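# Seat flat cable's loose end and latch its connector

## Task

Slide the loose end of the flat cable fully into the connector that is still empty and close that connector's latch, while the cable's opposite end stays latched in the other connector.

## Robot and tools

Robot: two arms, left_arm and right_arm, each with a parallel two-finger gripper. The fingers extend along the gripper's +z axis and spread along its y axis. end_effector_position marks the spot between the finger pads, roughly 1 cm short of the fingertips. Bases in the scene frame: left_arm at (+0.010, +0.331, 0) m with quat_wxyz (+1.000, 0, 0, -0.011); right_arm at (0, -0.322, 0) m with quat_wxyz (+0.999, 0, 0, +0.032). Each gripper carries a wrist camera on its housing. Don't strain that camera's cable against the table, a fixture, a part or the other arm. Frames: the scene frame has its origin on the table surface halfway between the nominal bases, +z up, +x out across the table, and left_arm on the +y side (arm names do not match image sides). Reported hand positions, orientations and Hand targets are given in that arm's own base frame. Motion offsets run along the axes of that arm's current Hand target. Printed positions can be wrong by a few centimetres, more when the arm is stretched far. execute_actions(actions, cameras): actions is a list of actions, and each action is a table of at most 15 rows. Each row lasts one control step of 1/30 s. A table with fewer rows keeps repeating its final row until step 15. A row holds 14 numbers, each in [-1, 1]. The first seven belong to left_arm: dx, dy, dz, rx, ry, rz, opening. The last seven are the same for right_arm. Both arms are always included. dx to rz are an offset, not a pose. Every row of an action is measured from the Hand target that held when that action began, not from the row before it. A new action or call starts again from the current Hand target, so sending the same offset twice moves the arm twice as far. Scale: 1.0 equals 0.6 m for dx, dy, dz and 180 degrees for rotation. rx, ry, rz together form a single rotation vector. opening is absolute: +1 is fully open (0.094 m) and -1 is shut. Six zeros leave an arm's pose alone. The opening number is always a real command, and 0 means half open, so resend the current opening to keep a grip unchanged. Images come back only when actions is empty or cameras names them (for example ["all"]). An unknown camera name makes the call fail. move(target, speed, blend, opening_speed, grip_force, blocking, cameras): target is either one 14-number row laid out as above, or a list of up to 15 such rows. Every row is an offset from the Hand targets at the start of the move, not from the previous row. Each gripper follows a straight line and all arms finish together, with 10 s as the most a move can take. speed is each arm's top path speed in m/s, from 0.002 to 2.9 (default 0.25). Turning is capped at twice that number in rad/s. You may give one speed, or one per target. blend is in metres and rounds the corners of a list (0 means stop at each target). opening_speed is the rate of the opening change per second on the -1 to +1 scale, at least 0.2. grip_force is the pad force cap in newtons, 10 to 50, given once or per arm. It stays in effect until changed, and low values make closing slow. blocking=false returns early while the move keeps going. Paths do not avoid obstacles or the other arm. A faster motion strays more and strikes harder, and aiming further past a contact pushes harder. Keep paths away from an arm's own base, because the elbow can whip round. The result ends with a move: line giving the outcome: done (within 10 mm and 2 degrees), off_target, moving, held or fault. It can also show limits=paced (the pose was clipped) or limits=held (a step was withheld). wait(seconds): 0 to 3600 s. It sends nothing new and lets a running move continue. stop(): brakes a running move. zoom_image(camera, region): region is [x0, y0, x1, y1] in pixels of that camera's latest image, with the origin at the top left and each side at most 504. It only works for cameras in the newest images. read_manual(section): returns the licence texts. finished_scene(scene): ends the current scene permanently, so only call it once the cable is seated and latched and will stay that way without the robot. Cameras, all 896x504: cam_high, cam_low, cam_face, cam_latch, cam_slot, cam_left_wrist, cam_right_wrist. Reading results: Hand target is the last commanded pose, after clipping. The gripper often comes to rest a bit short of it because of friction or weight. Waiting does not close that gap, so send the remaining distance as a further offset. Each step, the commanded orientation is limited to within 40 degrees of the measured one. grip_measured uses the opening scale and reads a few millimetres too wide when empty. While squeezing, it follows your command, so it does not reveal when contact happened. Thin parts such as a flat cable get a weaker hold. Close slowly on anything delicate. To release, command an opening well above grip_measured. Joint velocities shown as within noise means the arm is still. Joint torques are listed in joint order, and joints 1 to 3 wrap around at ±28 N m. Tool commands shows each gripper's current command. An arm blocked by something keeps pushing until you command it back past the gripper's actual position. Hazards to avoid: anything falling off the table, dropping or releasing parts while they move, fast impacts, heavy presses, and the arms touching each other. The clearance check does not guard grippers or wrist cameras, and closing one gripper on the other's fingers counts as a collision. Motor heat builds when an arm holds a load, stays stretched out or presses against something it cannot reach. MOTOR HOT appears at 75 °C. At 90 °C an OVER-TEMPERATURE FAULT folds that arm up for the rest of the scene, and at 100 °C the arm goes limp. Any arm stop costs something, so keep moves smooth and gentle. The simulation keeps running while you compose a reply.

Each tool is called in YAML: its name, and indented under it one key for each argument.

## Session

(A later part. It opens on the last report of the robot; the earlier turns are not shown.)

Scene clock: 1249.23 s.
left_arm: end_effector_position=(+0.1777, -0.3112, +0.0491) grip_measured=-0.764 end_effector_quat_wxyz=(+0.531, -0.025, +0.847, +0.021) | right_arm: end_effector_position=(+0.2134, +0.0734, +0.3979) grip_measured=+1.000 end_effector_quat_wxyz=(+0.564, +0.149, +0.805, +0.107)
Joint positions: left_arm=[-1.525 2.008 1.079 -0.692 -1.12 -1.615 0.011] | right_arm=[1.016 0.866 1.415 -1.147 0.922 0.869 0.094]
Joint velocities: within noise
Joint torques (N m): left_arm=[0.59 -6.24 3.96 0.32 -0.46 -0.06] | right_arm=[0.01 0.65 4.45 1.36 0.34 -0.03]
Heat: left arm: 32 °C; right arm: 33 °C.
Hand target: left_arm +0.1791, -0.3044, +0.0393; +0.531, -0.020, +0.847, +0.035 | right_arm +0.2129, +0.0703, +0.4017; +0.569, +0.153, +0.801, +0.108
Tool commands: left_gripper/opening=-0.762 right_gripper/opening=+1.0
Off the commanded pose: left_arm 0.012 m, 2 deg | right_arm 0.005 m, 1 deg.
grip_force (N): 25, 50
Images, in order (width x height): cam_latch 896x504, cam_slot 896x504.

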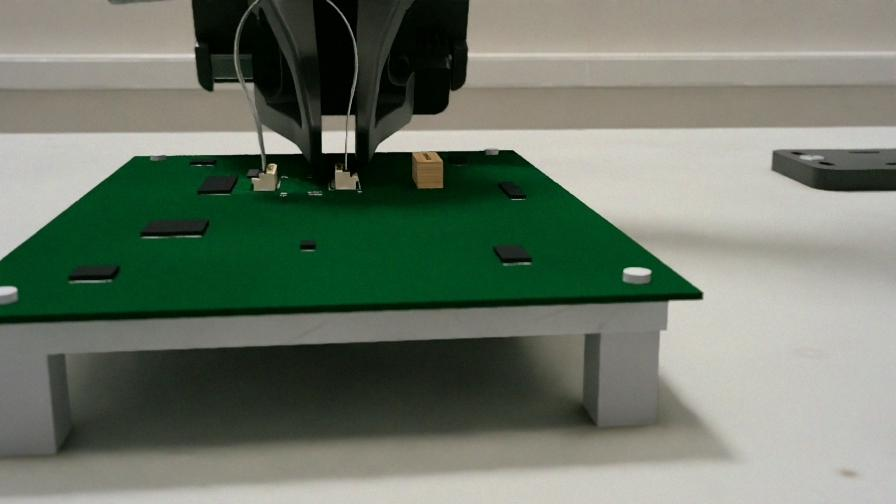

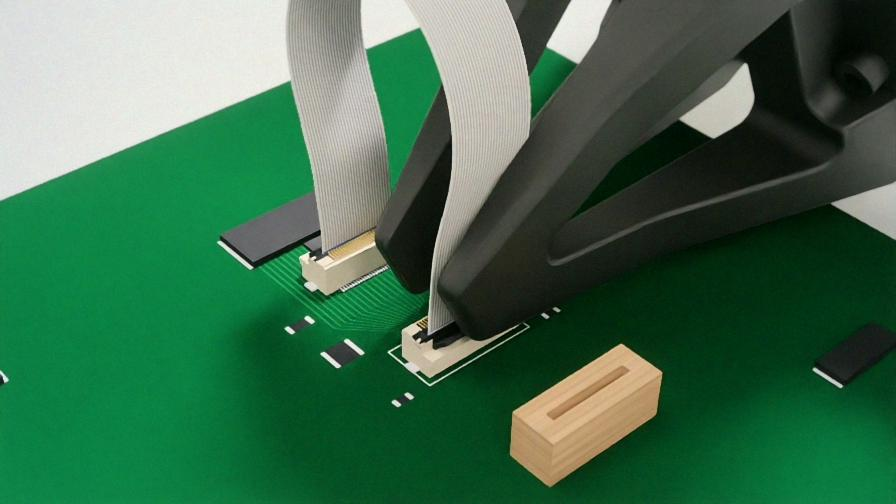

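zoom_image:
  camera: "cam_latch"
  region: [335, 150, 375, 190]

zoom_image:
  camera: "cam_slot"
  region: [410, 290, 510, 370]

Scaled by 12.600 from the camera's image (finer frame: 1280x720).

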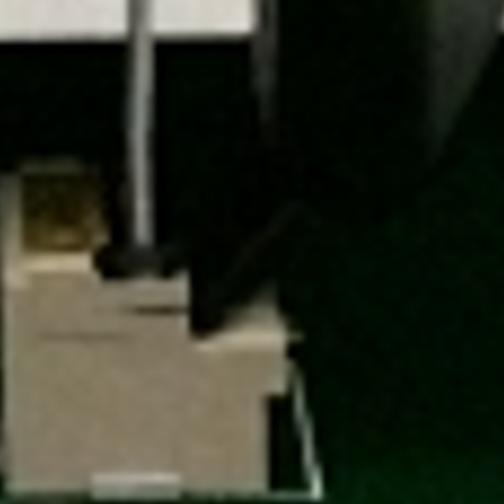

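Scaled by 5.040 from the camera's image (finer frame: 1280x720).

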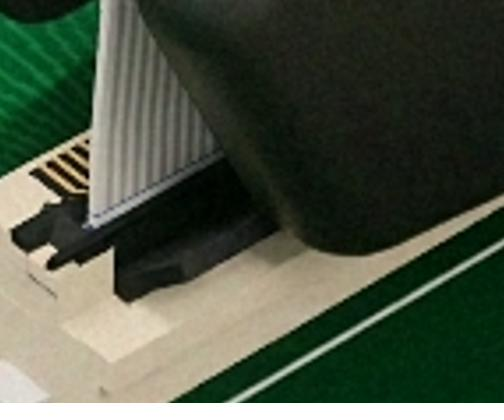

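execute_actions:
  actions:
    - [[0.00075,0.000056,-0.000017,-0.000059,0.000793,-0.000008,-0.762,0,0,0,0,0,0,1],[0.0015,0.000112,-0.000034,-0.000119,0.001587,-0.000017,-0.762,0,0,0,0,0,0,1],[0.00225,0.000168,-0.000051,-0.000178,0.00238,-0.000025,-0.762,0,0,0,0,0,0,1],[0.003,0.000224,-0.000068,-0.000237,0.003174,-0.000034,-0.762,0,0,0,0,0,0,1],[0.00375,0.00028,-0.000085,-0.000296,0.003967,-0.000042,-0.762,0,0,0,0,0,0,1],[0.0045,0.000336,-0.000102,-0.000356,0.00476,-0.00005,-0.762,0,0,0,0,0,0,1]]

Scene clock: 1261.30 s.
left_arm: end_effector_position=(+0.1777, -0.3112, +0.0490) grip_measured=-0.764 end_effector_quat_wxyz=(+0.531, -0.025, +0.847, +0.021) | right_arm: end_effector_position=(+0.2134, +0.0734, +0.3979) grip_measured=+1.000 end_effector_quat_wxyz=(+0.564, +0.149, +0.805, +0.107)
Joint positions: left_arm=[-1.525 2.008 1.079 -0.692 -1.12 -1.615 0.011] | right_arm=[1.016 0.866 1.415 -1.147 0.922 0.869 0.094]
Joint torques (N m): left_arm=[0.53 -6.26 4.23 0.27 -0.33 -0.05] | right_arm=[0.01 0.64 4.45 1.35 0.33 -0.03]
Heat: left arm: 32 °C; right arm: 33 °C.
Hand target: left_arm +0.1779, -0.3042, +0.0370; +0.524, -0.020, +0.851, +0.036 | right_arm +0.2129, +0.0703, +0.4017; +0.569, +0.153, +0.801, +0.108
Off the commanded pose: left_arm 0.014 m, 2 deg | right_arm 0.005 m, 1 deg.
grip_force (N): 25, 50

execute_actions:
  actions:
    - [[0.001,0.000075,-0.000023,-0.000079,0.001058,-0.000011,-0.762,0,0,0,0,0,0,1],[0.002,0.00015,-0.000046,-0.000158,0.002116,-0.000022,-0.762,0,0,0,0,0,0,1],[0.003,0.000225,-0.000069,-0.000237,0.003174,-0.000033,-0.762,0,0,0,0,0,0,1],[0.004,0.0003,-0.000092,-0.000316,0.004232,-0.000044,-0.762,0,0,0,0,0,0,1],[0.005,0.000375,-0.000115,-0.000395,0.00529,-0.000055,-0.762,0,0,0,0,0,0,1],[0.00599,0.000449,-0.000136,-0.000474,0.006347,-0.000067,-0.762,0,0,0,0,0,0,1]]

Scene clock: 1262.97 s.
left_arm: end_effector_position=(+0.1765, -0.3112, +0.0466) grip_measured=-0.764 end_effector_quat_wxyz=(+0.525, -0.025, +0.851, +0.021) | right_arm: end_effector_position=(+0.2134, +0.0734, +0.3979) grip_measured=+1.000 end_effector_quat_wxyz=(+0.564, +0.149, +0.805, +0.107)
Joint positions: left_arm=[-1.525 2.008 1.079 -0.692 -1.105 -1.615 0.011] | right_arm=[1.016 0.866 1.415 -1.147 0.922 0.869 0.094]
Joint torques (N m): left_arm=[0.57 -6.24 4.3 0.26 -0.29 -0.08] | right_arm=[0.02 0.65 4.46 1.36 0.33 -0.03]
Heat: left arm: 32 °C; right arm: 33 °C.
Hand target: left_arm +0.1761, -0.3039, +0.0338; +0.516, -0.021, +0.856, +0.036 | right_arm +0.2129, +0.0703, +0.4017; +0.569, +0.153, +0.801, +0.108
Off the commanded pose: left_arm 0.015 m, 2 deg | right_arm 0.005 m, 1 deg.
grip_force (N): 25, 50

execute_actions:
  actions: []
  cameras: ["cam_latch","cam_slot"]

zoom_image:
  camera: "cam_slot"
  region: [400, 260, 520, 380]

zoom_image:
  camera: "cam_latch"
  region: [320, 130, 380, 190]

Scene clock: 1264.13 s.
left_arm: end_effector_position=(+0.1765, -0.3112, +0.0466) grip_measured=-0.764 end_effector_quat_wxyz=(+0.525, -0.025, +0.851, +0.021) | right_arm: end_effector_position=(+0.2134, +0.0734, +0.3979) grip_measured=+1.000 end_effector_quat_wxyz=(+0.564, +0.149, +0.805, +0.107)
Joint positions: left_arm=[-1.525 2.008 1.079 -0.692 -1.105 -1.615 0.011] | right_arm=[1.016 0.866 1.415 -1.147 0.922 0.869 0.094]
Joint velocities: within noise
Joint torques (N m): left_arm=[0.54 -6.12 4.25 0.23 -0.28 -0.07] | right_arm=[0.01 0.65 4.45 1.35 0.33 -0.03]
Heat: left arm: 32 °C; right arm: 33 °C.
Hand target: left_arm +0.1761, -0.3039, +0.0338; +0.516, -0.021, +0.856, +0.036 | right_arm +0.2129, +0.0703, +0.4017; +0.569, +0.153, +0.801, +0.108
Tool commands: left_gripper/opening=-0.762 right_gripper/opening=+1.0
Off the commanded pose: left_arm 0.015 m, 2 deg | right_arm 0.005 m, 1 deg.
grip_force (N): 25, 50
Images, in order (width x height): cam_latch 896x504, cam_slot 896x504.

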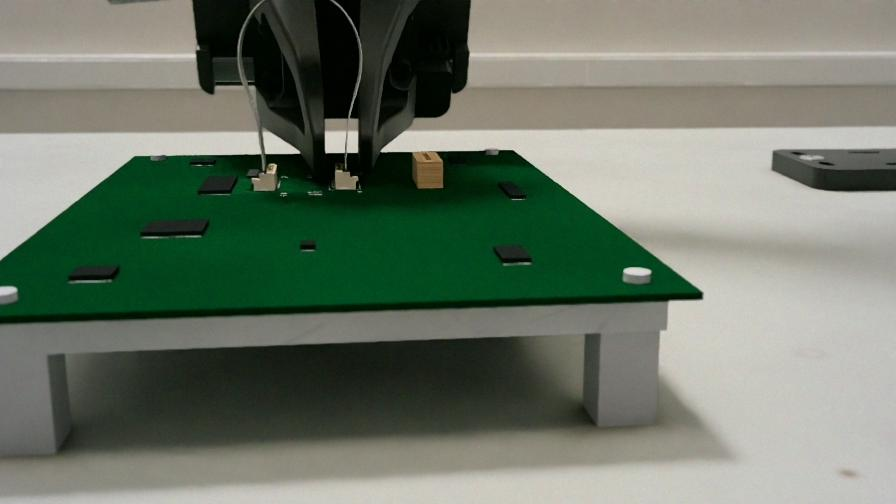

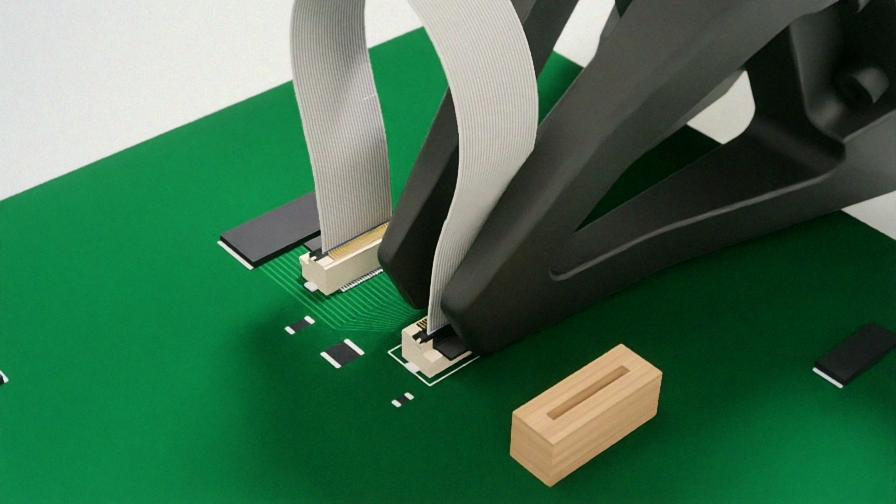

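Scaled by 4.200 from the camera's image (finer frame: 1280x720).

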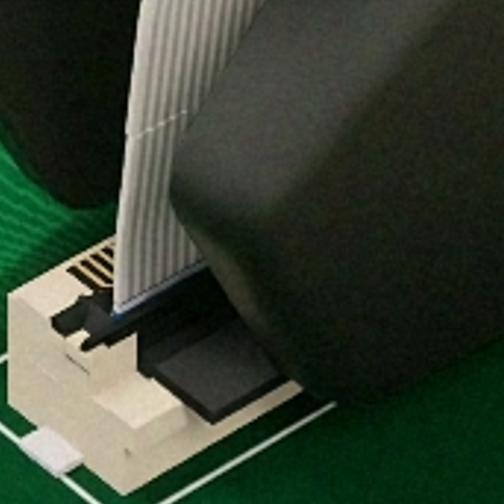

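Scaled by 8.400 from the camera's image (finer frame: 1280x720).

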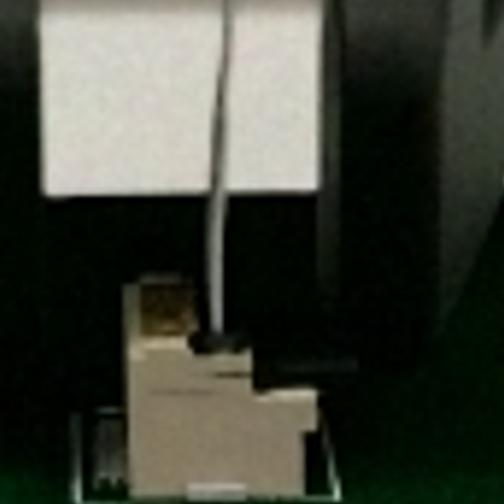

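execute_actions:
  actions:
    - [[0.00075,0.000056,-0.000017,-0.000059,0.000793,-0.000008,-0.762,0,0,0,0,0,0,1],[0.0015,0.000112,-0.000034,-0.000119,0.001587,-0.000017,-0.762,0,0,0,0,0,0,1],[0.00225,0.000168,-0.000051,-0.000178,0.00238,-0.000025,-0.762,0,0,0,0,0,0,1],[0.003,0.000224,-0.000068,-0.000237,0.003174,-0.000034,-0.762,0,0,0,0,0,0,1],[0.00375,0.00028,-0.000085,-0.000296,0.003967,-0.000042,-0.762,0,0,0,0,0,0,1],[0.0045,0.000336,-0.000102,-0.000356,0.00476,-0.00005,-0.762,0,0,0,0,0,0,1]]
  cameras: ["cam_latch","cam_slot"]

zoom_image:
  camera: "cam_slot"
  region: [410, 300, 490, 380]

zoom_image:
  camera: "cam_latch"
  region: [320, 130, 380, 190]

Scene clock: 1268.93 s.
left_arm: end_effector_position=(+0.1764, -0.3112, +0.0464) grip_measured=-0.764 end_effector_quat_wxyz=(+0.524, -0.025, +0.851, +0.021) | right_arm: end_effector_position=(+0.2134, +0.0734, +0.3979) grip_measured=+1.000 end_effector_quat_wxyz=(+0.564, +0.149, +0.805, +0.107)
Joint positions: left_arm=[-1.525 2.008 1.079 -0.692 -1.104 -1.615 0.011] | right_arm=[1.016 0.866 1.415 -1.147 0.922 0.869 0.094]
Joint torques (N m): left_arm=[0.51 -6.2 4.21 0.18 -0.17 -0.07] | right_arm=[-0.01 0.65 4.45 1.36 0.33 -0.03]
Heat: left arm: 32 °C; right arm: 33 °C.
Hand target: left_arm +0.1748, -0.3037, +0.0314; +0.509, -0.022, +0.860, +0.036 | right_arm +0.2129, +0.0703, +0.4017; +0.569, +0.153, +0.801, +0.108
Off the commanded pose: left_arm 0.017 m, 3 deg | right_arm 0.005 m, 1 deg.
grip_force (N): 25, 50

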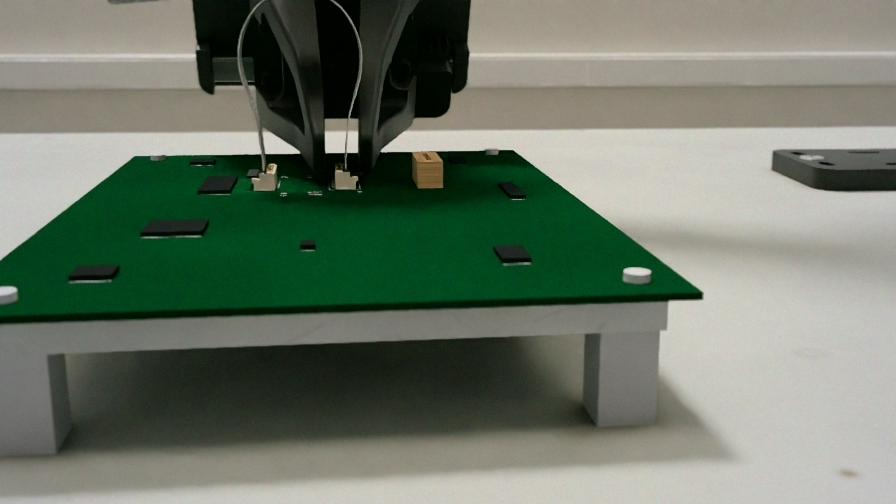

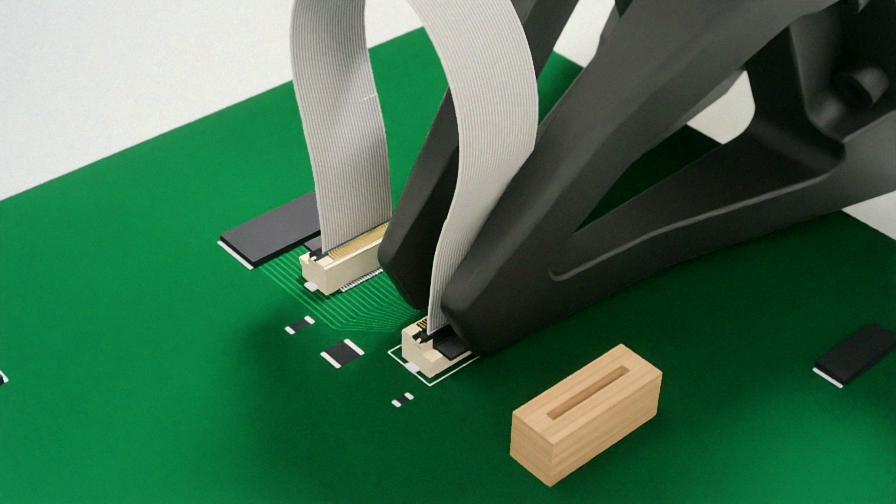

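Scaled by 6.300 from the camera's image (finer frame: 1280x720).

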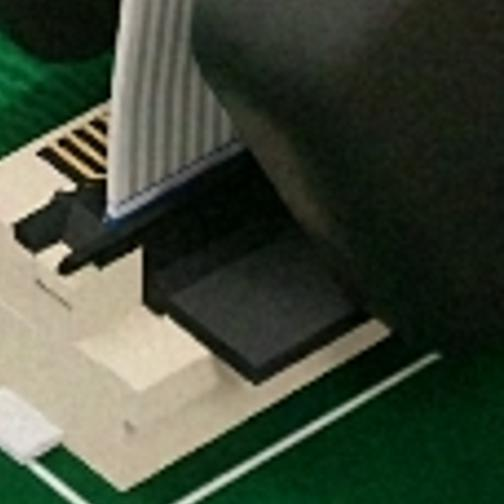

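Scaled by 8.400 from the camera's image (finer frame: 1280x720).

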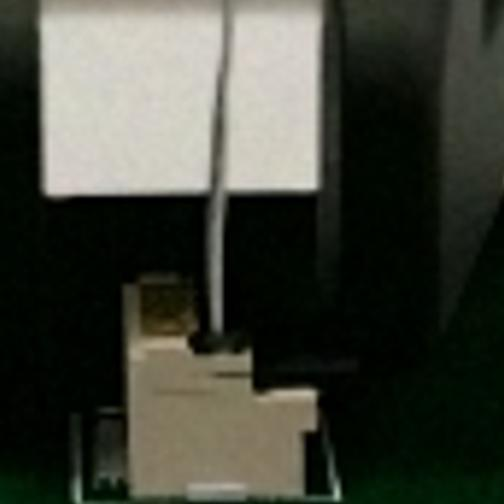

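execute_actions:
  actions:
    - [[-0.000593,-0.000976,-0.000308,0.000272,0.000017,-0.000576,-0.762,0,0,0,0,0,0,1],[-0.001187,-0.001951,-0.000615,0.000543,0.000033,-0.001151,-0.762,0,0,0,0,0,0,1],[-0.00178,-0.002927,-0.000923,0.000815,0.00005,-0.001727,-0.762,0,0,0,0,0,0,1],[-0.003919,-0.003087,-0.000875,0.000984,-0.002217,-0.001703,-0.762,0,0,0,0,0,0,1],[-0.006058,-0.003247,-0.000826,0.001154,-0.004484,-0.001679,-0.762,0,0,0,0,0,0,1],[-0.008198,-0.003407,-0.000778,0.001323,-0.006751,-0.001655,-0.762,0,0,0,0,0,0,1],[-0.010337,-0.003568,-0.000729,0.001493,-0.009017,-0.001631,-0.762,0,0,0,0,0,0,1],[-0.012476,-0.003728,-0.000681,0.001662,-0.011284,-0.001607,-0.762,0,0,0,0,0,0,1],[-0.014615,-0.003888,-0.000632,0.001832,-0.013551,-0.001583,-0.762,0,0,0,0,0,0,1],[-0.016755,-0.004048,-0.000584,0.002001,-0.015818,-0.001559,-0.762,0,0,0,0,0,0,1]]

Scene clock: 1280.17 s.
left_arm: end_effector_position=(+0.1768, -0.3112, +0.0471) grip_measured=-0.764 end_effector_quat_wxyz=(+0.526, -0.025, +0.850, +0.021) | right_arm: end_effector_position=(+0.2134, +0.0734, +0.3979) grip_measured=+1.000 end_effector_quat_wxyz=(+0.564, +0.149, +0.805, +0.107)
Joint positions: left_arm=[-1.525 2.008 1.079 -0.692 -1.109 -1.615 0.011] | right_arm=[1.016 0.866 1.415 -1.147 0.922 0.869 0.094]
Joint torques (N m): left_arm=[0.59 -6.15 4.63 0.34 -0.56 -0.02] | right_arm=[0.01 0.65 4.45 1.36 0.33 -0.04]
Heat: left arm: 32 °C; right arm: 33 °C.
Hand target: left_arm +0.1795, -0.3062, +0.0403; +0.531, -0.021, +0.847, +0.033 | right_arm +0.2129, +0.0703, +0.4017; +0.569, +0.153, +0.801, +0.108
Off the commanded pose: left_arm 0.009 m, 2 deg | right_arm 0.005 m, 1 deg.
grip_force (N): 25, 50

execute_actions:
  actions:
    - [[-0.001,-0.000075,0.000023,0.000079,-0.001058,0.000011,-0.762,0,0,0,0,0,0,1],[-0.002,-0.00015,0.000046,0.000158,-0.002116,0.000022,-0.762,0,0,0,0,0,0,1],[-0.003,-0.000225,0.000069,0.000237,-0.003174,0.000033,-0.762,0,0,0,0,0,0,1],[-0.004,-0.0003,0.000092,0.000316,-0.004232,0.000044,-0.762,0,0,0,0,0,0,1],[-0.005,-0.000375,0.000115,0.000395,-0.00529,0.000055,-0.762,0,0,0,0,0,0,1],[-0.00599,-0.000449,0.000136,0.000474,-0.006347,0.000067,-0.762,0,0,0,0,0,0,1]]
  cameras: ["cam_latch","cam_slot"]

zoom_image:
  camera: "cam_slot"
  region: [410, 300, 490, 380]

zoom_image:
  camera: "cam_latch"
  region: [320, 130, 380, 190]

Scene clock: 1282.43 s.
left_arm: end_effector_position=(+0.1771, -0.3115, +0.0476) grip_measured=-0.764 end_effector_quat_wxyz=(+0.527, -0.025, +0.849, +0.021) | right_arm: end_effector_position=(+0.2134, +0.0734, +0.3979) grip_measured=+1.000 end_effector_quat_wxyz=(+0.564, +0.149, +0.805, +0.107)
Joint positions: left_arm=[-1.525 2.008 1.079 -0.69 -1.112 -1.615 0.011] | right_arm=[1.016 0.866 1.415 -1.147 0.922 0.869 0.094]
Joint torques (N m): left_arm=[0.65 -6.09 4.55 0.29 -0.7 0.01] | right_arm=[0.01 0.65 4.45 1.36 0.33 -0.03]
Heat: left arm: 32 °C; right arm: 33 °C.
Hand target: left_arm +0.1812, -0.3065, +0.0435; +0.539, -0.021, +0.841, +0.032 | right_arm +0.2129, +0.0703, +0.4017; +0.569, +0.153, +0.801, +0.108
Off the commanded pose: left_arm 0.008 m, 2 deg | right_arm 0.005 m, 1 deg.
grip_force (N): 25, 50

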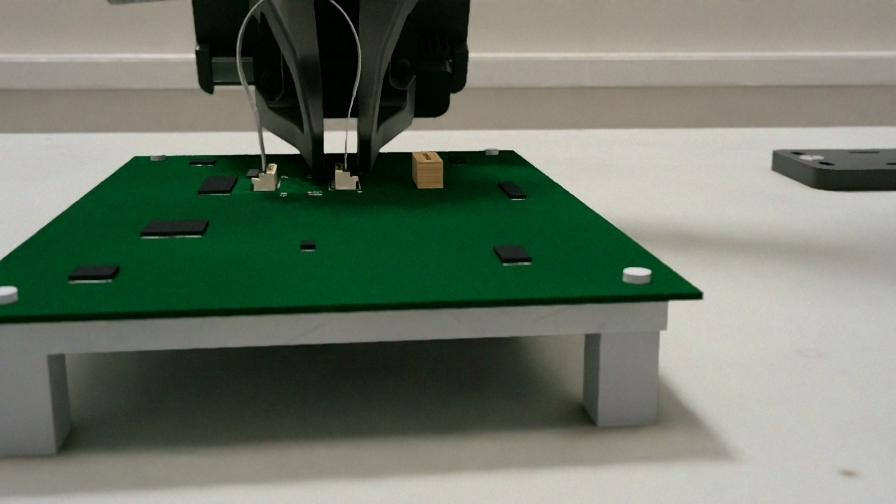

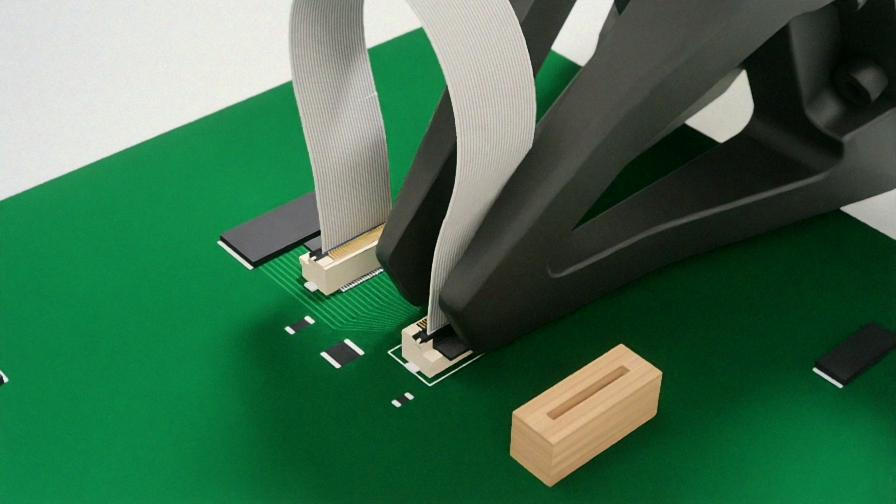

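Scaled by 6.300 from the camera's image (finer frame: 1280x720).

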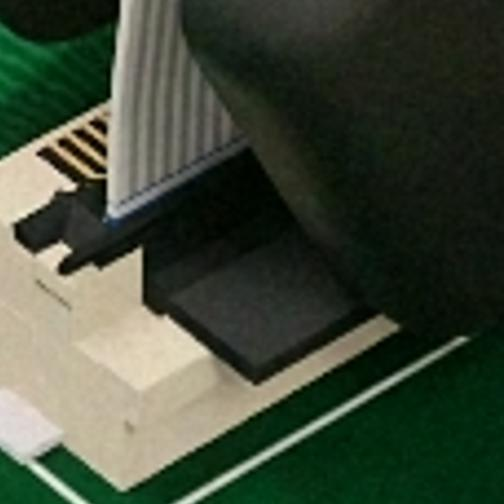

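Scaled by 8.400 from the camera's image (finer frame: 1280x720).

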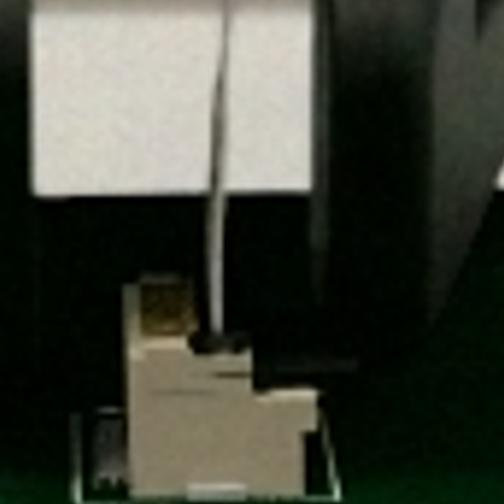

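move:
  target: [0,0,0,0,0,0,-0.532,0,0,0,0,0,0,1]
  opening_speed: 0.25
  cameras: ["cam_latch","cam_slot"]

zoom_image:
  camera: "cam_slot"
  region: [400, 260, 520, 380]

zoom_image:
  camera: "cam_latch"
  region: [320, 130, 380, 190]

Scene clock: 1294.70 s.
left_arm: end_effector_position=(+0.1771, -0.3116, +0.0476) grip_measured=-0.534 end_effector_quat_wxyz=(+0.527, -0.026, +0.849, +0.020) | right_arm: end_effector_position=(+0.2134, +0.0734, +0.3979) grip_measured=+1.000 end_effector_quat_wxyz=(+0.564, +0.149, +0.805, +0.107)
Joint positions: left_arm=[-1.525 2.008 1.079 -0.689 -1.112 -1.615 0.022] | right_arm=[1.016 0.866 1.415 -1.147 0.922 0.869 0.094]
Joint torques (N m): left_arm=[0.73 -6.39 4.48 0.31 -0.71 0] | right_arm=[0.02 0.65 4.46 1.36 0.33 -0.03]
Heat: left arm: 32 °C; right arm: 33 °C.
Hand target: left_arm +0.1812, -0.3065, +0.0435; +0.539, -0.021, +0.841, +0.032 | right_arm +0.2129, +0.0703, +0.4017; +0.569, +0.153, +0.801, +0.108
Off the commanded pose: left_arm 0.008 m, 2 deg | right_arm 0.005 m, 1 deg.
grip_force (N): 25, 50
move: done

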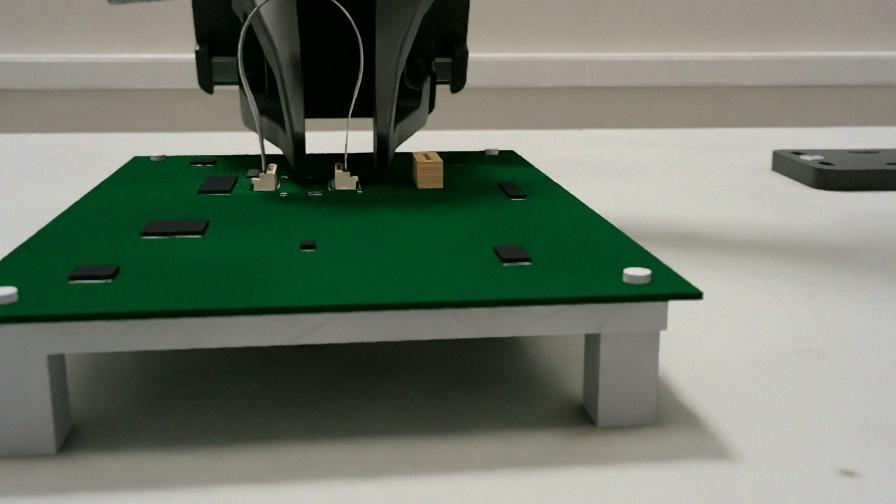

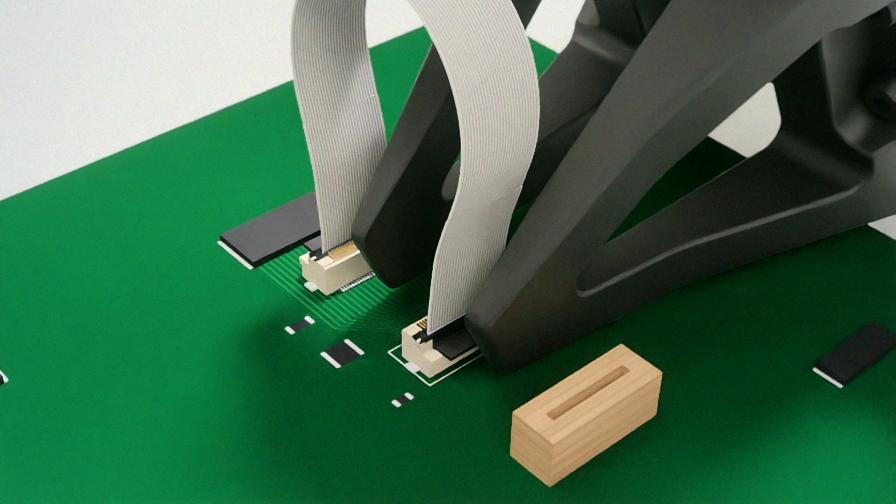

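Scaled by 4.200 from the camera's image (finer frame: 1280x720).

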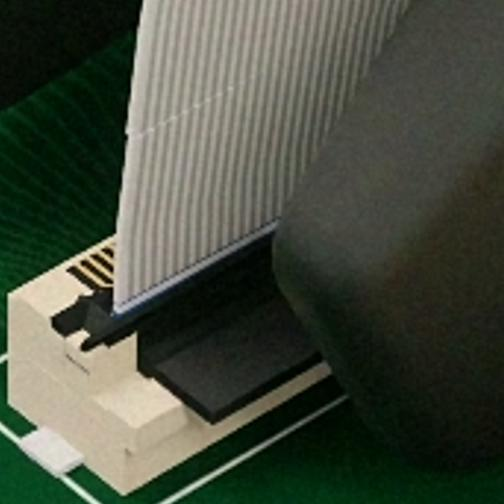

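Scaled by 8.400 from the camera's image (finer frame: 1280x720).

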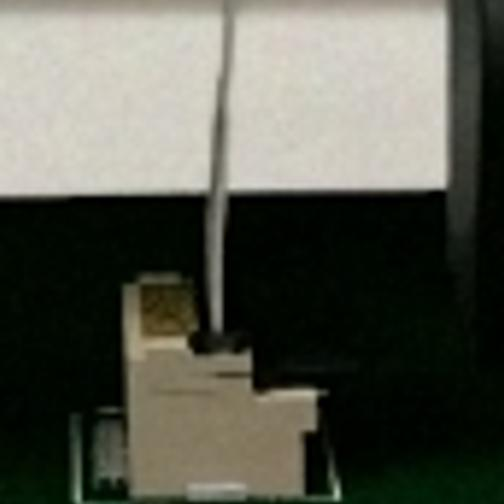

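zoom_image:
  camera: "cam_slot"
  region: [415, 300, 475, 345]

zoom_image:
  camera: "cam_slot"
  region: [295, 215, 385, 295]

Scaled by 8.400 from the camera's image (finer frame: 1280x720).

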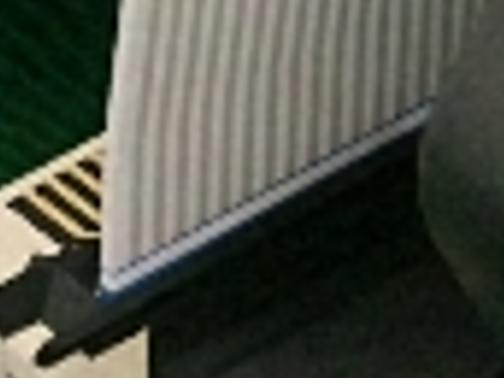

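Scaled by 5.600 from the camera's image (finer frame: 1280x720).

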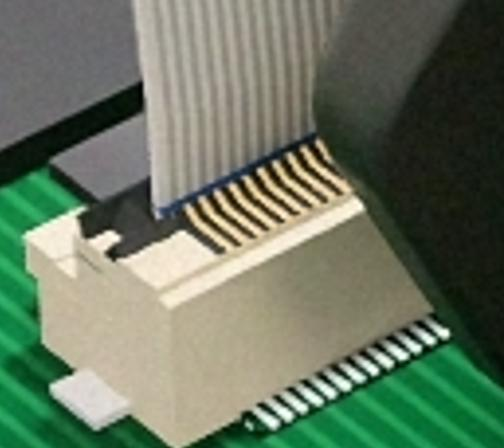

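execute_actions:
  actions:
    - [[-0.001452,0.000646,0.000027,-0.000286,-0.001505,0.000909,-0.532,0,0,0,0,0,0,1],[-0.002905,0.001292,0.000054,-0.000572,-0.00301,0.001818,-0.532,0,0,0,0,0,0,1],[-0.004357,0.001938,0.000081,-0.000858,-0.004514,0.002727,-0.532,0,0,0,0,0,0,1],[-0.00581,0.002584,0.000108,-0.001144,-0.006019,0.003635,-0.532,0,0,0,0,0,0,1],[-0.007262,0.00323,0.000135,-0.00143,-0.007524,0.004544,-0.532,0,0,0,0,0,0,1],[-0.008715,0.003876,0.000162,-0.001716,-0.009029,0.005453,-0.532,0,0,0,0,0,0,1],[-0.010167,0.004522,0.000189,-0.002002,-0.010534,0.006362,-0.532,0,0,0,0,0,0,1],[-0.01162,0.005167,0.000217,-0.002289,-0.012038,0.007271,-0.532,0,0,0,0,0,0,1],[-0.013072,0.005813,0.000244,-0.002575,-0.013543,0.00818,-0.532,0,0,0,0,0,0,1],[-0.014525,0.006459,0.000271,-0.002861,-0.015048,0.009089,-0.532,0,0,0,0,0,0,1],[-0.015977,0.007105,0.000298,-0.003147,-0.016553,0.009998,-0.532,0,0,0,0,0,0,1],[-0.01743,0.007751,0.000325,-0.003433,-0.018058,0.010906,-0.532,0,0,0,0,0,0,1],[-0.018882,0.008397,0.000352,-0.003719,-0.019562,0.011815,-0.532,0,0,0,0,0,0,1],[-0.020335,0.009043,0.000379,-0.004005,-0.021067,0.012724,-0.532,0,0,0,0,0,0,1],[-0.021787,0.009689,0.000406,-0.004291,-0.022572,0.013633,-0.532,0,0,0,0,0,0,1]]
  cameras: ["cam_latch","cam_slot"]

Scene clock: 1301.57 s.
left_arm: end_effector_position=(+0.1830, -0.3105, +0.0588) grip_measured=-0.534 end_effector_quat_wxyz=(+0.556, -0.021, +0.831, +0.025) | right_arm: end_effector_position=(+0.2134, +0.0734, +0.3979) grip_measured=+1.000 end_effector_quat_wxyz=(+0.564, +0.149, +0.805, +0.107)
Joint positions: left_arm=[-1.522 2.008 1.079 -0.695 -1.18 -1.607 0.022] | right_arm=[1.016 0.866 1.415 -1.147 0.922 0.869 0.094]
Joint torques (N m): left_arm=[0.59 -6.46 4.15 0.11 -0.72 0.08] | right_arm=[0.01 0.66 4.48 1.36 0.34 -0.03]
Heat: left arm: 32 °C; right arm: 33 °C.
Hand target: left_arm +0.1865, -0.3006, +0.0555; +0.568, -0.005, +0.822, +0.050 | right_arm +0.2129, +0.0703, +0.4017; +0.569, +0.153, +0.801, +0.108
Off the commanded pose: left_arm 0.011 m, 4 deg | right_arm 0.005 m, 1 deg.
grip_force (N): 25, 50

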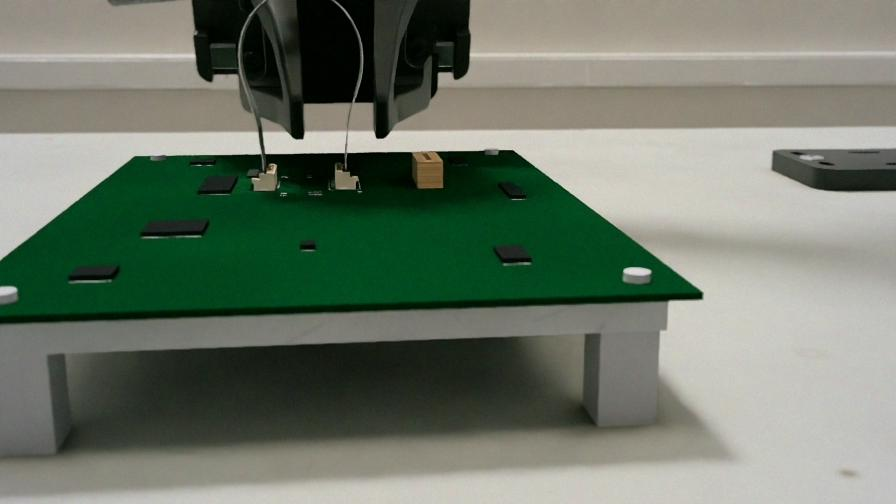

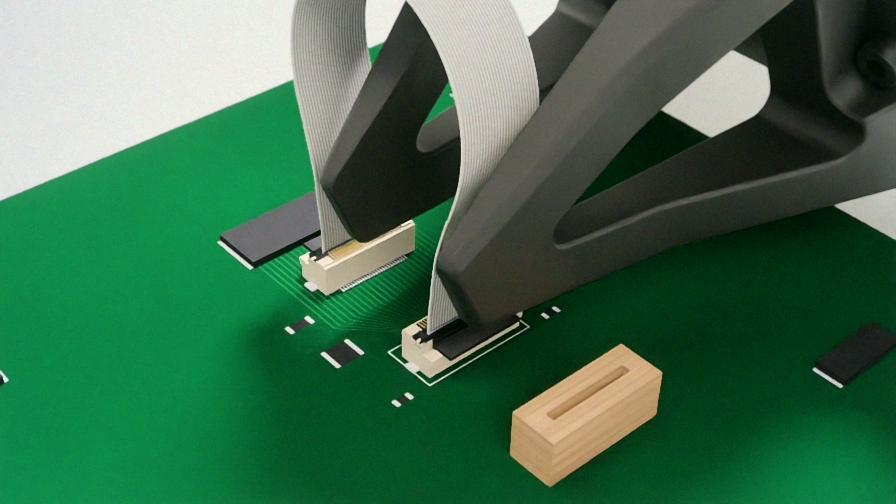

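execute_actions:
  actions:
    - [[-0.003146,-0.000378,-0.001194,0.000772,0.000045,-0.002047,-0.532,0,0,0,0,0,0,1],[-0.006291,-0.000755,-0.002388,0.001544,0.000089,-0.004095,-0.532,0,0,0,0,0,0,1],[-0.009437,-0.001133,-0.003582,0.002316,0.000134,-0.006142,-0.532,0,0,0,0,0,0,1],[-0.012582,-0.001511,-0.004777,0.003088,0.000178,-0.008189,-0.532,0,0,0,0,0,0,1],[-0.015728,-0.001888,-0.005971,0.003859,0.000223,-0.010236,-0.532,0,0,0,0,0,0,1],[-0.018873,-0.002266,-0.007165,0.004631,0.000267,-0.012284,-0.532,0,0,0,0,0,0,1],[-0.022019,-0.002643,-0.008359,0.005403,0.000312,-0.014331,-0.532,0,0,0,0,0,0,1],[-0.025164,-0.003021,-0.009553,0.006175,0.000356,-0.016378,-0.532,0,0,0,0,0,0,1]]

Scene clock: 1309.60 s.
left_arm: end_effector_position=(+0.1833, -0.3103, +0.0591) grip_measured=-0.534 end_effector_quat_wxyz=(+0.556, -0.020, +0.830, +0.026) | right_arm: end_effector_position=(+0.2134, +0.0734, +0.3979) grip_measured=+1.000 end_effector_quat_wxyz=(+0.564, +0.149, +0.805, +0.107)
Joint positions: left_arm=[-1.522 2.008 1.079 -0.696 -1.181 -1.607 0.022] | right_arm=[1.016 0.866 1.415 -1.147 0.922 0.869 0.094]
Joint torques (N m): left_arm=[0.7 -10.04 4.16 0.09 -0.72 0.04] | right_arm=[0.01 0.65 4.46 1.36 0.33 -0.03]
Heat: left arm: 32 °C; right arm: 33 °C.
Hand target: left_arm +0.1866, -0.3037, +0.0714; +0.568, -0.021, +0.822, +0.028 | right_arm +0.2129, +0.0703, +0.4017; +0.569, +0.153, +0.801, +0.108
Off the commanded pose: left_arm 0.014 m, 2 deg | right_arm 0.005 m, 1 deg.
grip_force (N): 25, 50

move:
  target:
    - [-0.001044,0.00875,-0.05336,0.029775,-0.000707,0.011232,-0.532,0,0,0,0,0,0,1]
    - [-0.031866,0.013842,-0.127196,0.05955,-0.001414,0.022464,-0.532,0,0,0,0,0,0,1]
  speed: 0.05
  blend: 0.01
  cameras: ["cam_latch","cam_slot","cam_face"]

zoom_image:
  camera: "cam_slot"
  region: [400, 280, 540, 400]

zoom_image:
  camera: "cam_latch"
  region: [310, 110, 380, 200]

Scene clock: 1316.63 s.
left_arm: end_effector_position=(+0.1211, -0.3001, +0.1022) grip_measured=-0.534 end_effector_quat_wxyz=(+0.558, +0.070, +0.826, -0.015) | right_arm: end_effector_position=(+0.2134, +0.0734, +0.3979) grip_measured=+1.000 end_effector_quat_wxyz=(+0.564, +0.149, +0.805, +0.107)
Joint positions: left_arm=[-1.733 1.806 0.997 -0.887 -1.182 -1.648 0.022] | right_arm=[1.016 0.866 1.415 -1.147 0.922 0.869 0.094]
Joint torques (N m): left_arm=[-0.27 -8.77 6.38 0.03 -0.7 -0.12] | right_arm=[0.01 0.65 4.45 1.36 0.33 -0.03]
Heat: left arm: 33 °C; right arm: 33 °C.
Hand target: left_arm +0.1216, -0.3007, +0.1164; +0.568, +0.061, +0.820, -0.029 | right_arm +0.2129, +0.0703, +0.4017; +0.569, +0.153, +0.801, +0.108
Off the commanded pose: left_arm 0.014 m, 2 deg | right_arm 0.005 m, 1 deg.
grip_force (N): 25, 50
move: off_target (left_arm)
Images, in order (width x height): cam_face 896x504, cam_latch 896x504, cam_slot 896x504.

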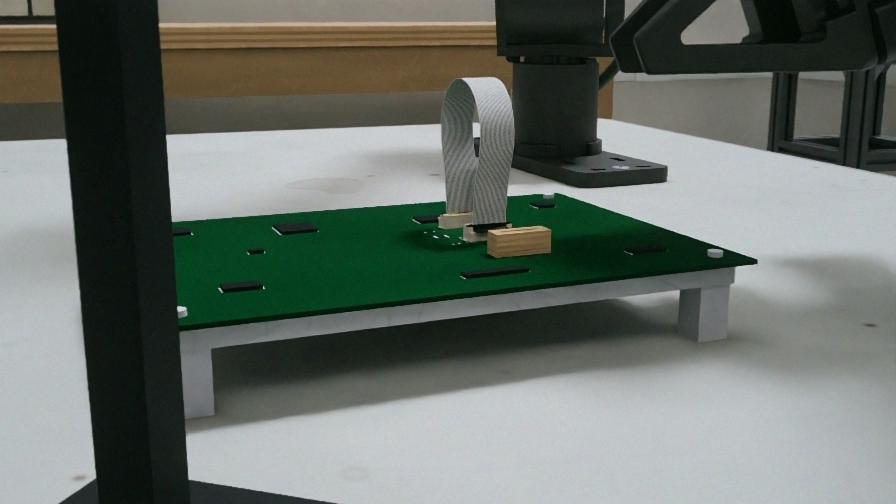

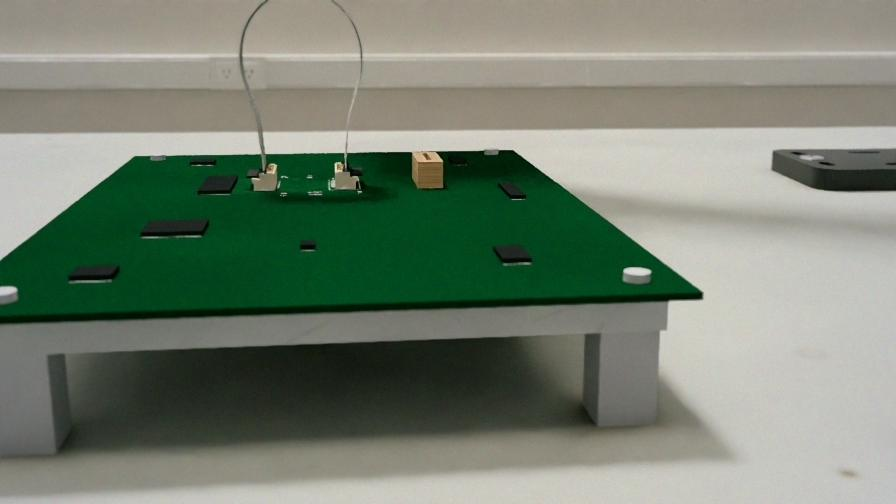

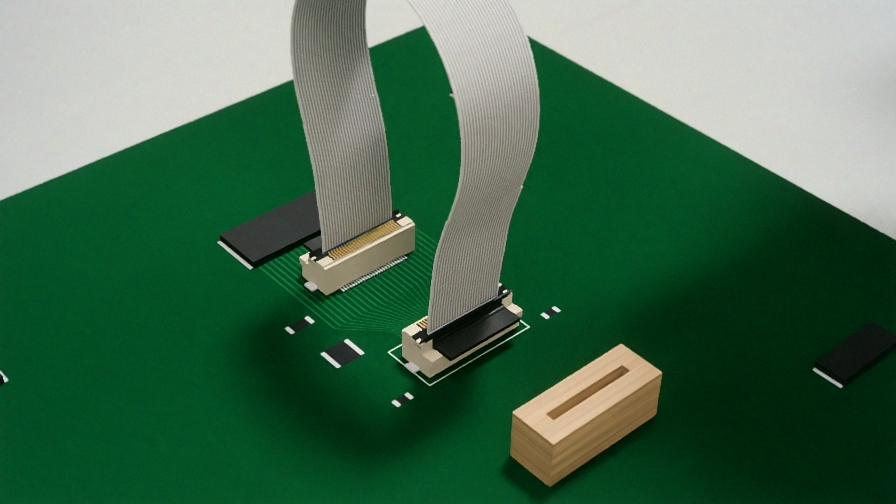

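Scaled by 3.600 from the camera's image (finer frame: 1280x720).

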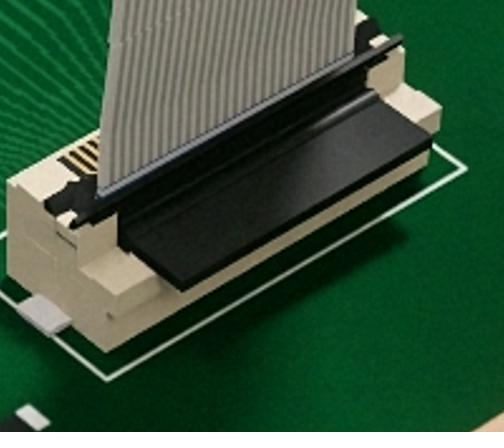

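Scaled by 5.600 from the camera's image (finer frame: 1280x720).

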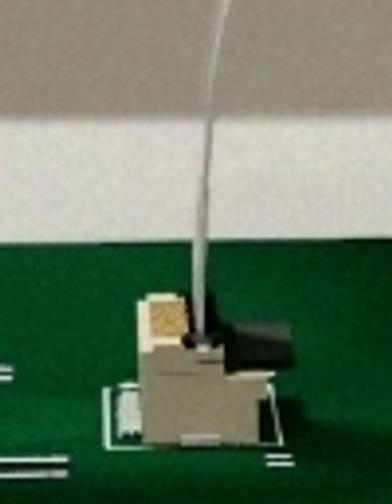

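zoom_image:
  camera: "cam_latch"
  region: [235, 150, 295, 200]

zoom_image:
  camera: "cam_latch"
  region: [325, 150, 375, 200]

zoom_image:
  camera: "cam_slot"
  region: [415, 290, 515, 345]

zoom_image:
  camera: "cam_slot"
  region: [300, 205, 420, 290]

zoom_image:
  camera: "cam_face"
  region: [430, 190, 530, 260]

Scaled by 8.400 from the camera's image (finer frame: 1280x720).

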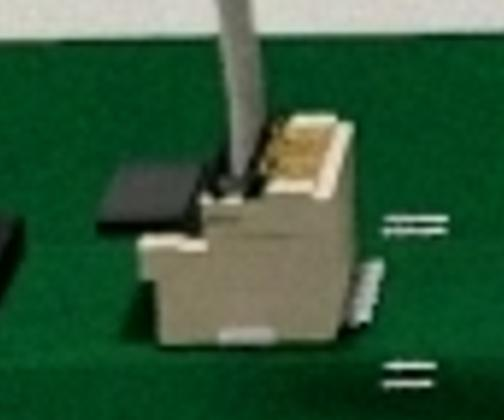

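Scaled by 10.080 from the camera's image (finer frame: 1280x720).

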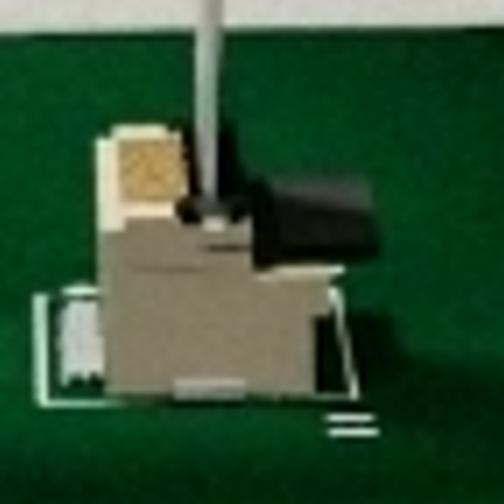

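Scaled by 5.040 from the camera's image (finer frame: 1280x720).

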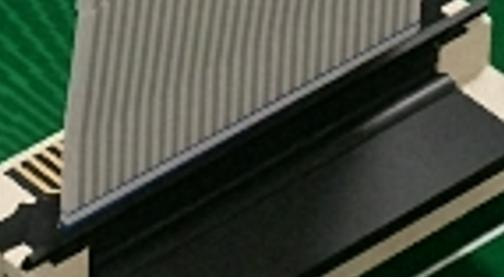

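Scaled by 4.200 from the camera's image (finer frame: 1280x720).

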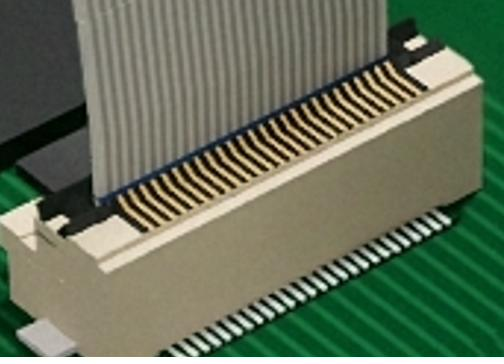

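Scaled by 5.040 from the camera's image (finer frame: 1280x720).

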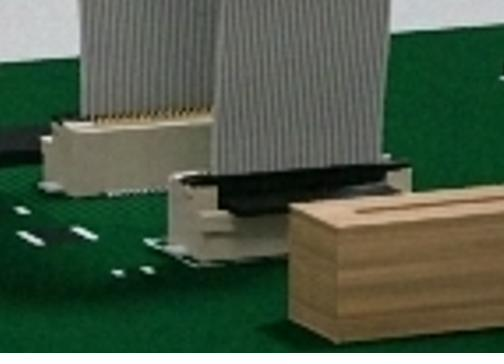

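zoom_image:
  camera: "cam_latch"
  region: [240, 155, 280, 195]

zoom_image:
  camera: "cam_latch"
  region: [335, 155, 375, 195]

Scaled by 12.600 from the camera's image (finer frame: 1280x720).

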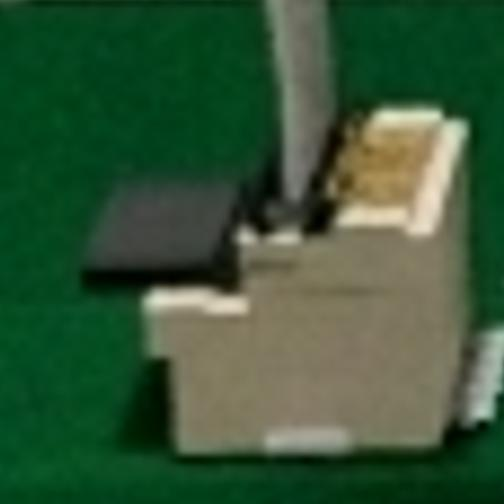

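Scaled by 12.600 from the camera's image (finer frame: 1280x720).

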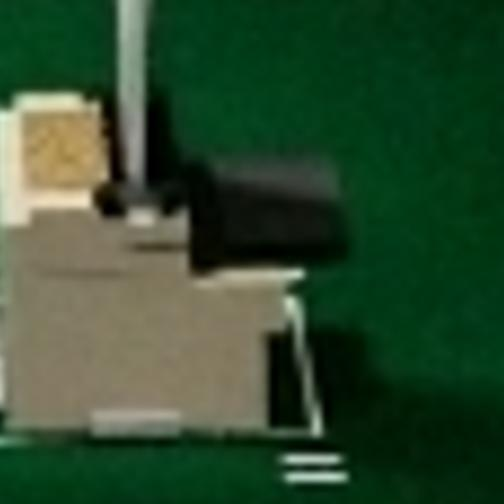

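zoom_image:
  camera: "cam_slot"
  region: [420, 305, 460, 345]

zoom_image:
  camera: "cam_slot"
  region: [470, 280, 510, 320]

zoom_image:
  camera: "cam_slot"
  region: [310, 225, 350, 265]

Scaled by 12.600 from the camera's image (finer frame: 1280x720).

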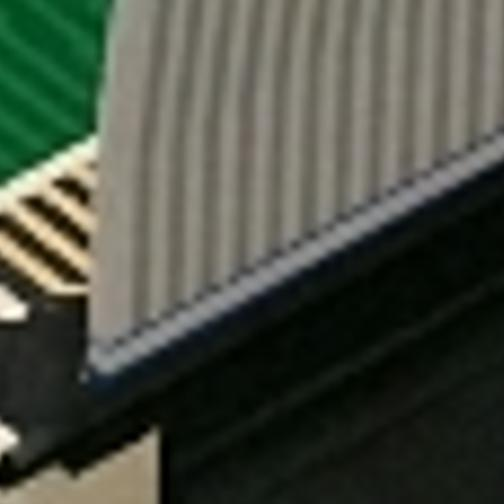

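Scaled by 12.600 from the camera's image (finer frame: 1280x720).

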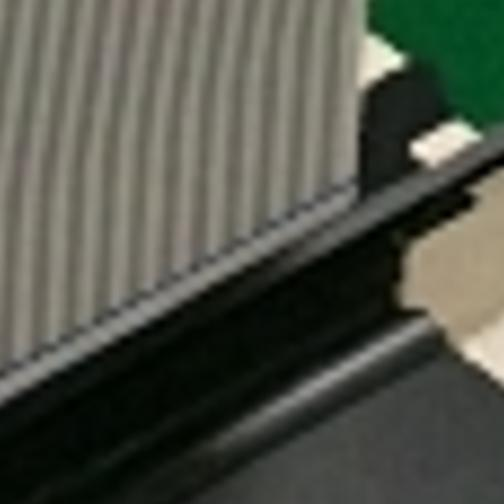

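Scaled by 12.600 from the camera's image (finer frame: 1280x720).

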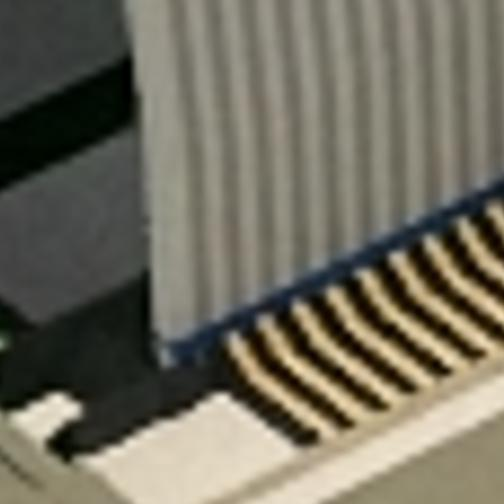

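finished_scene:
  scene: 1

The scene is finished: the task was done.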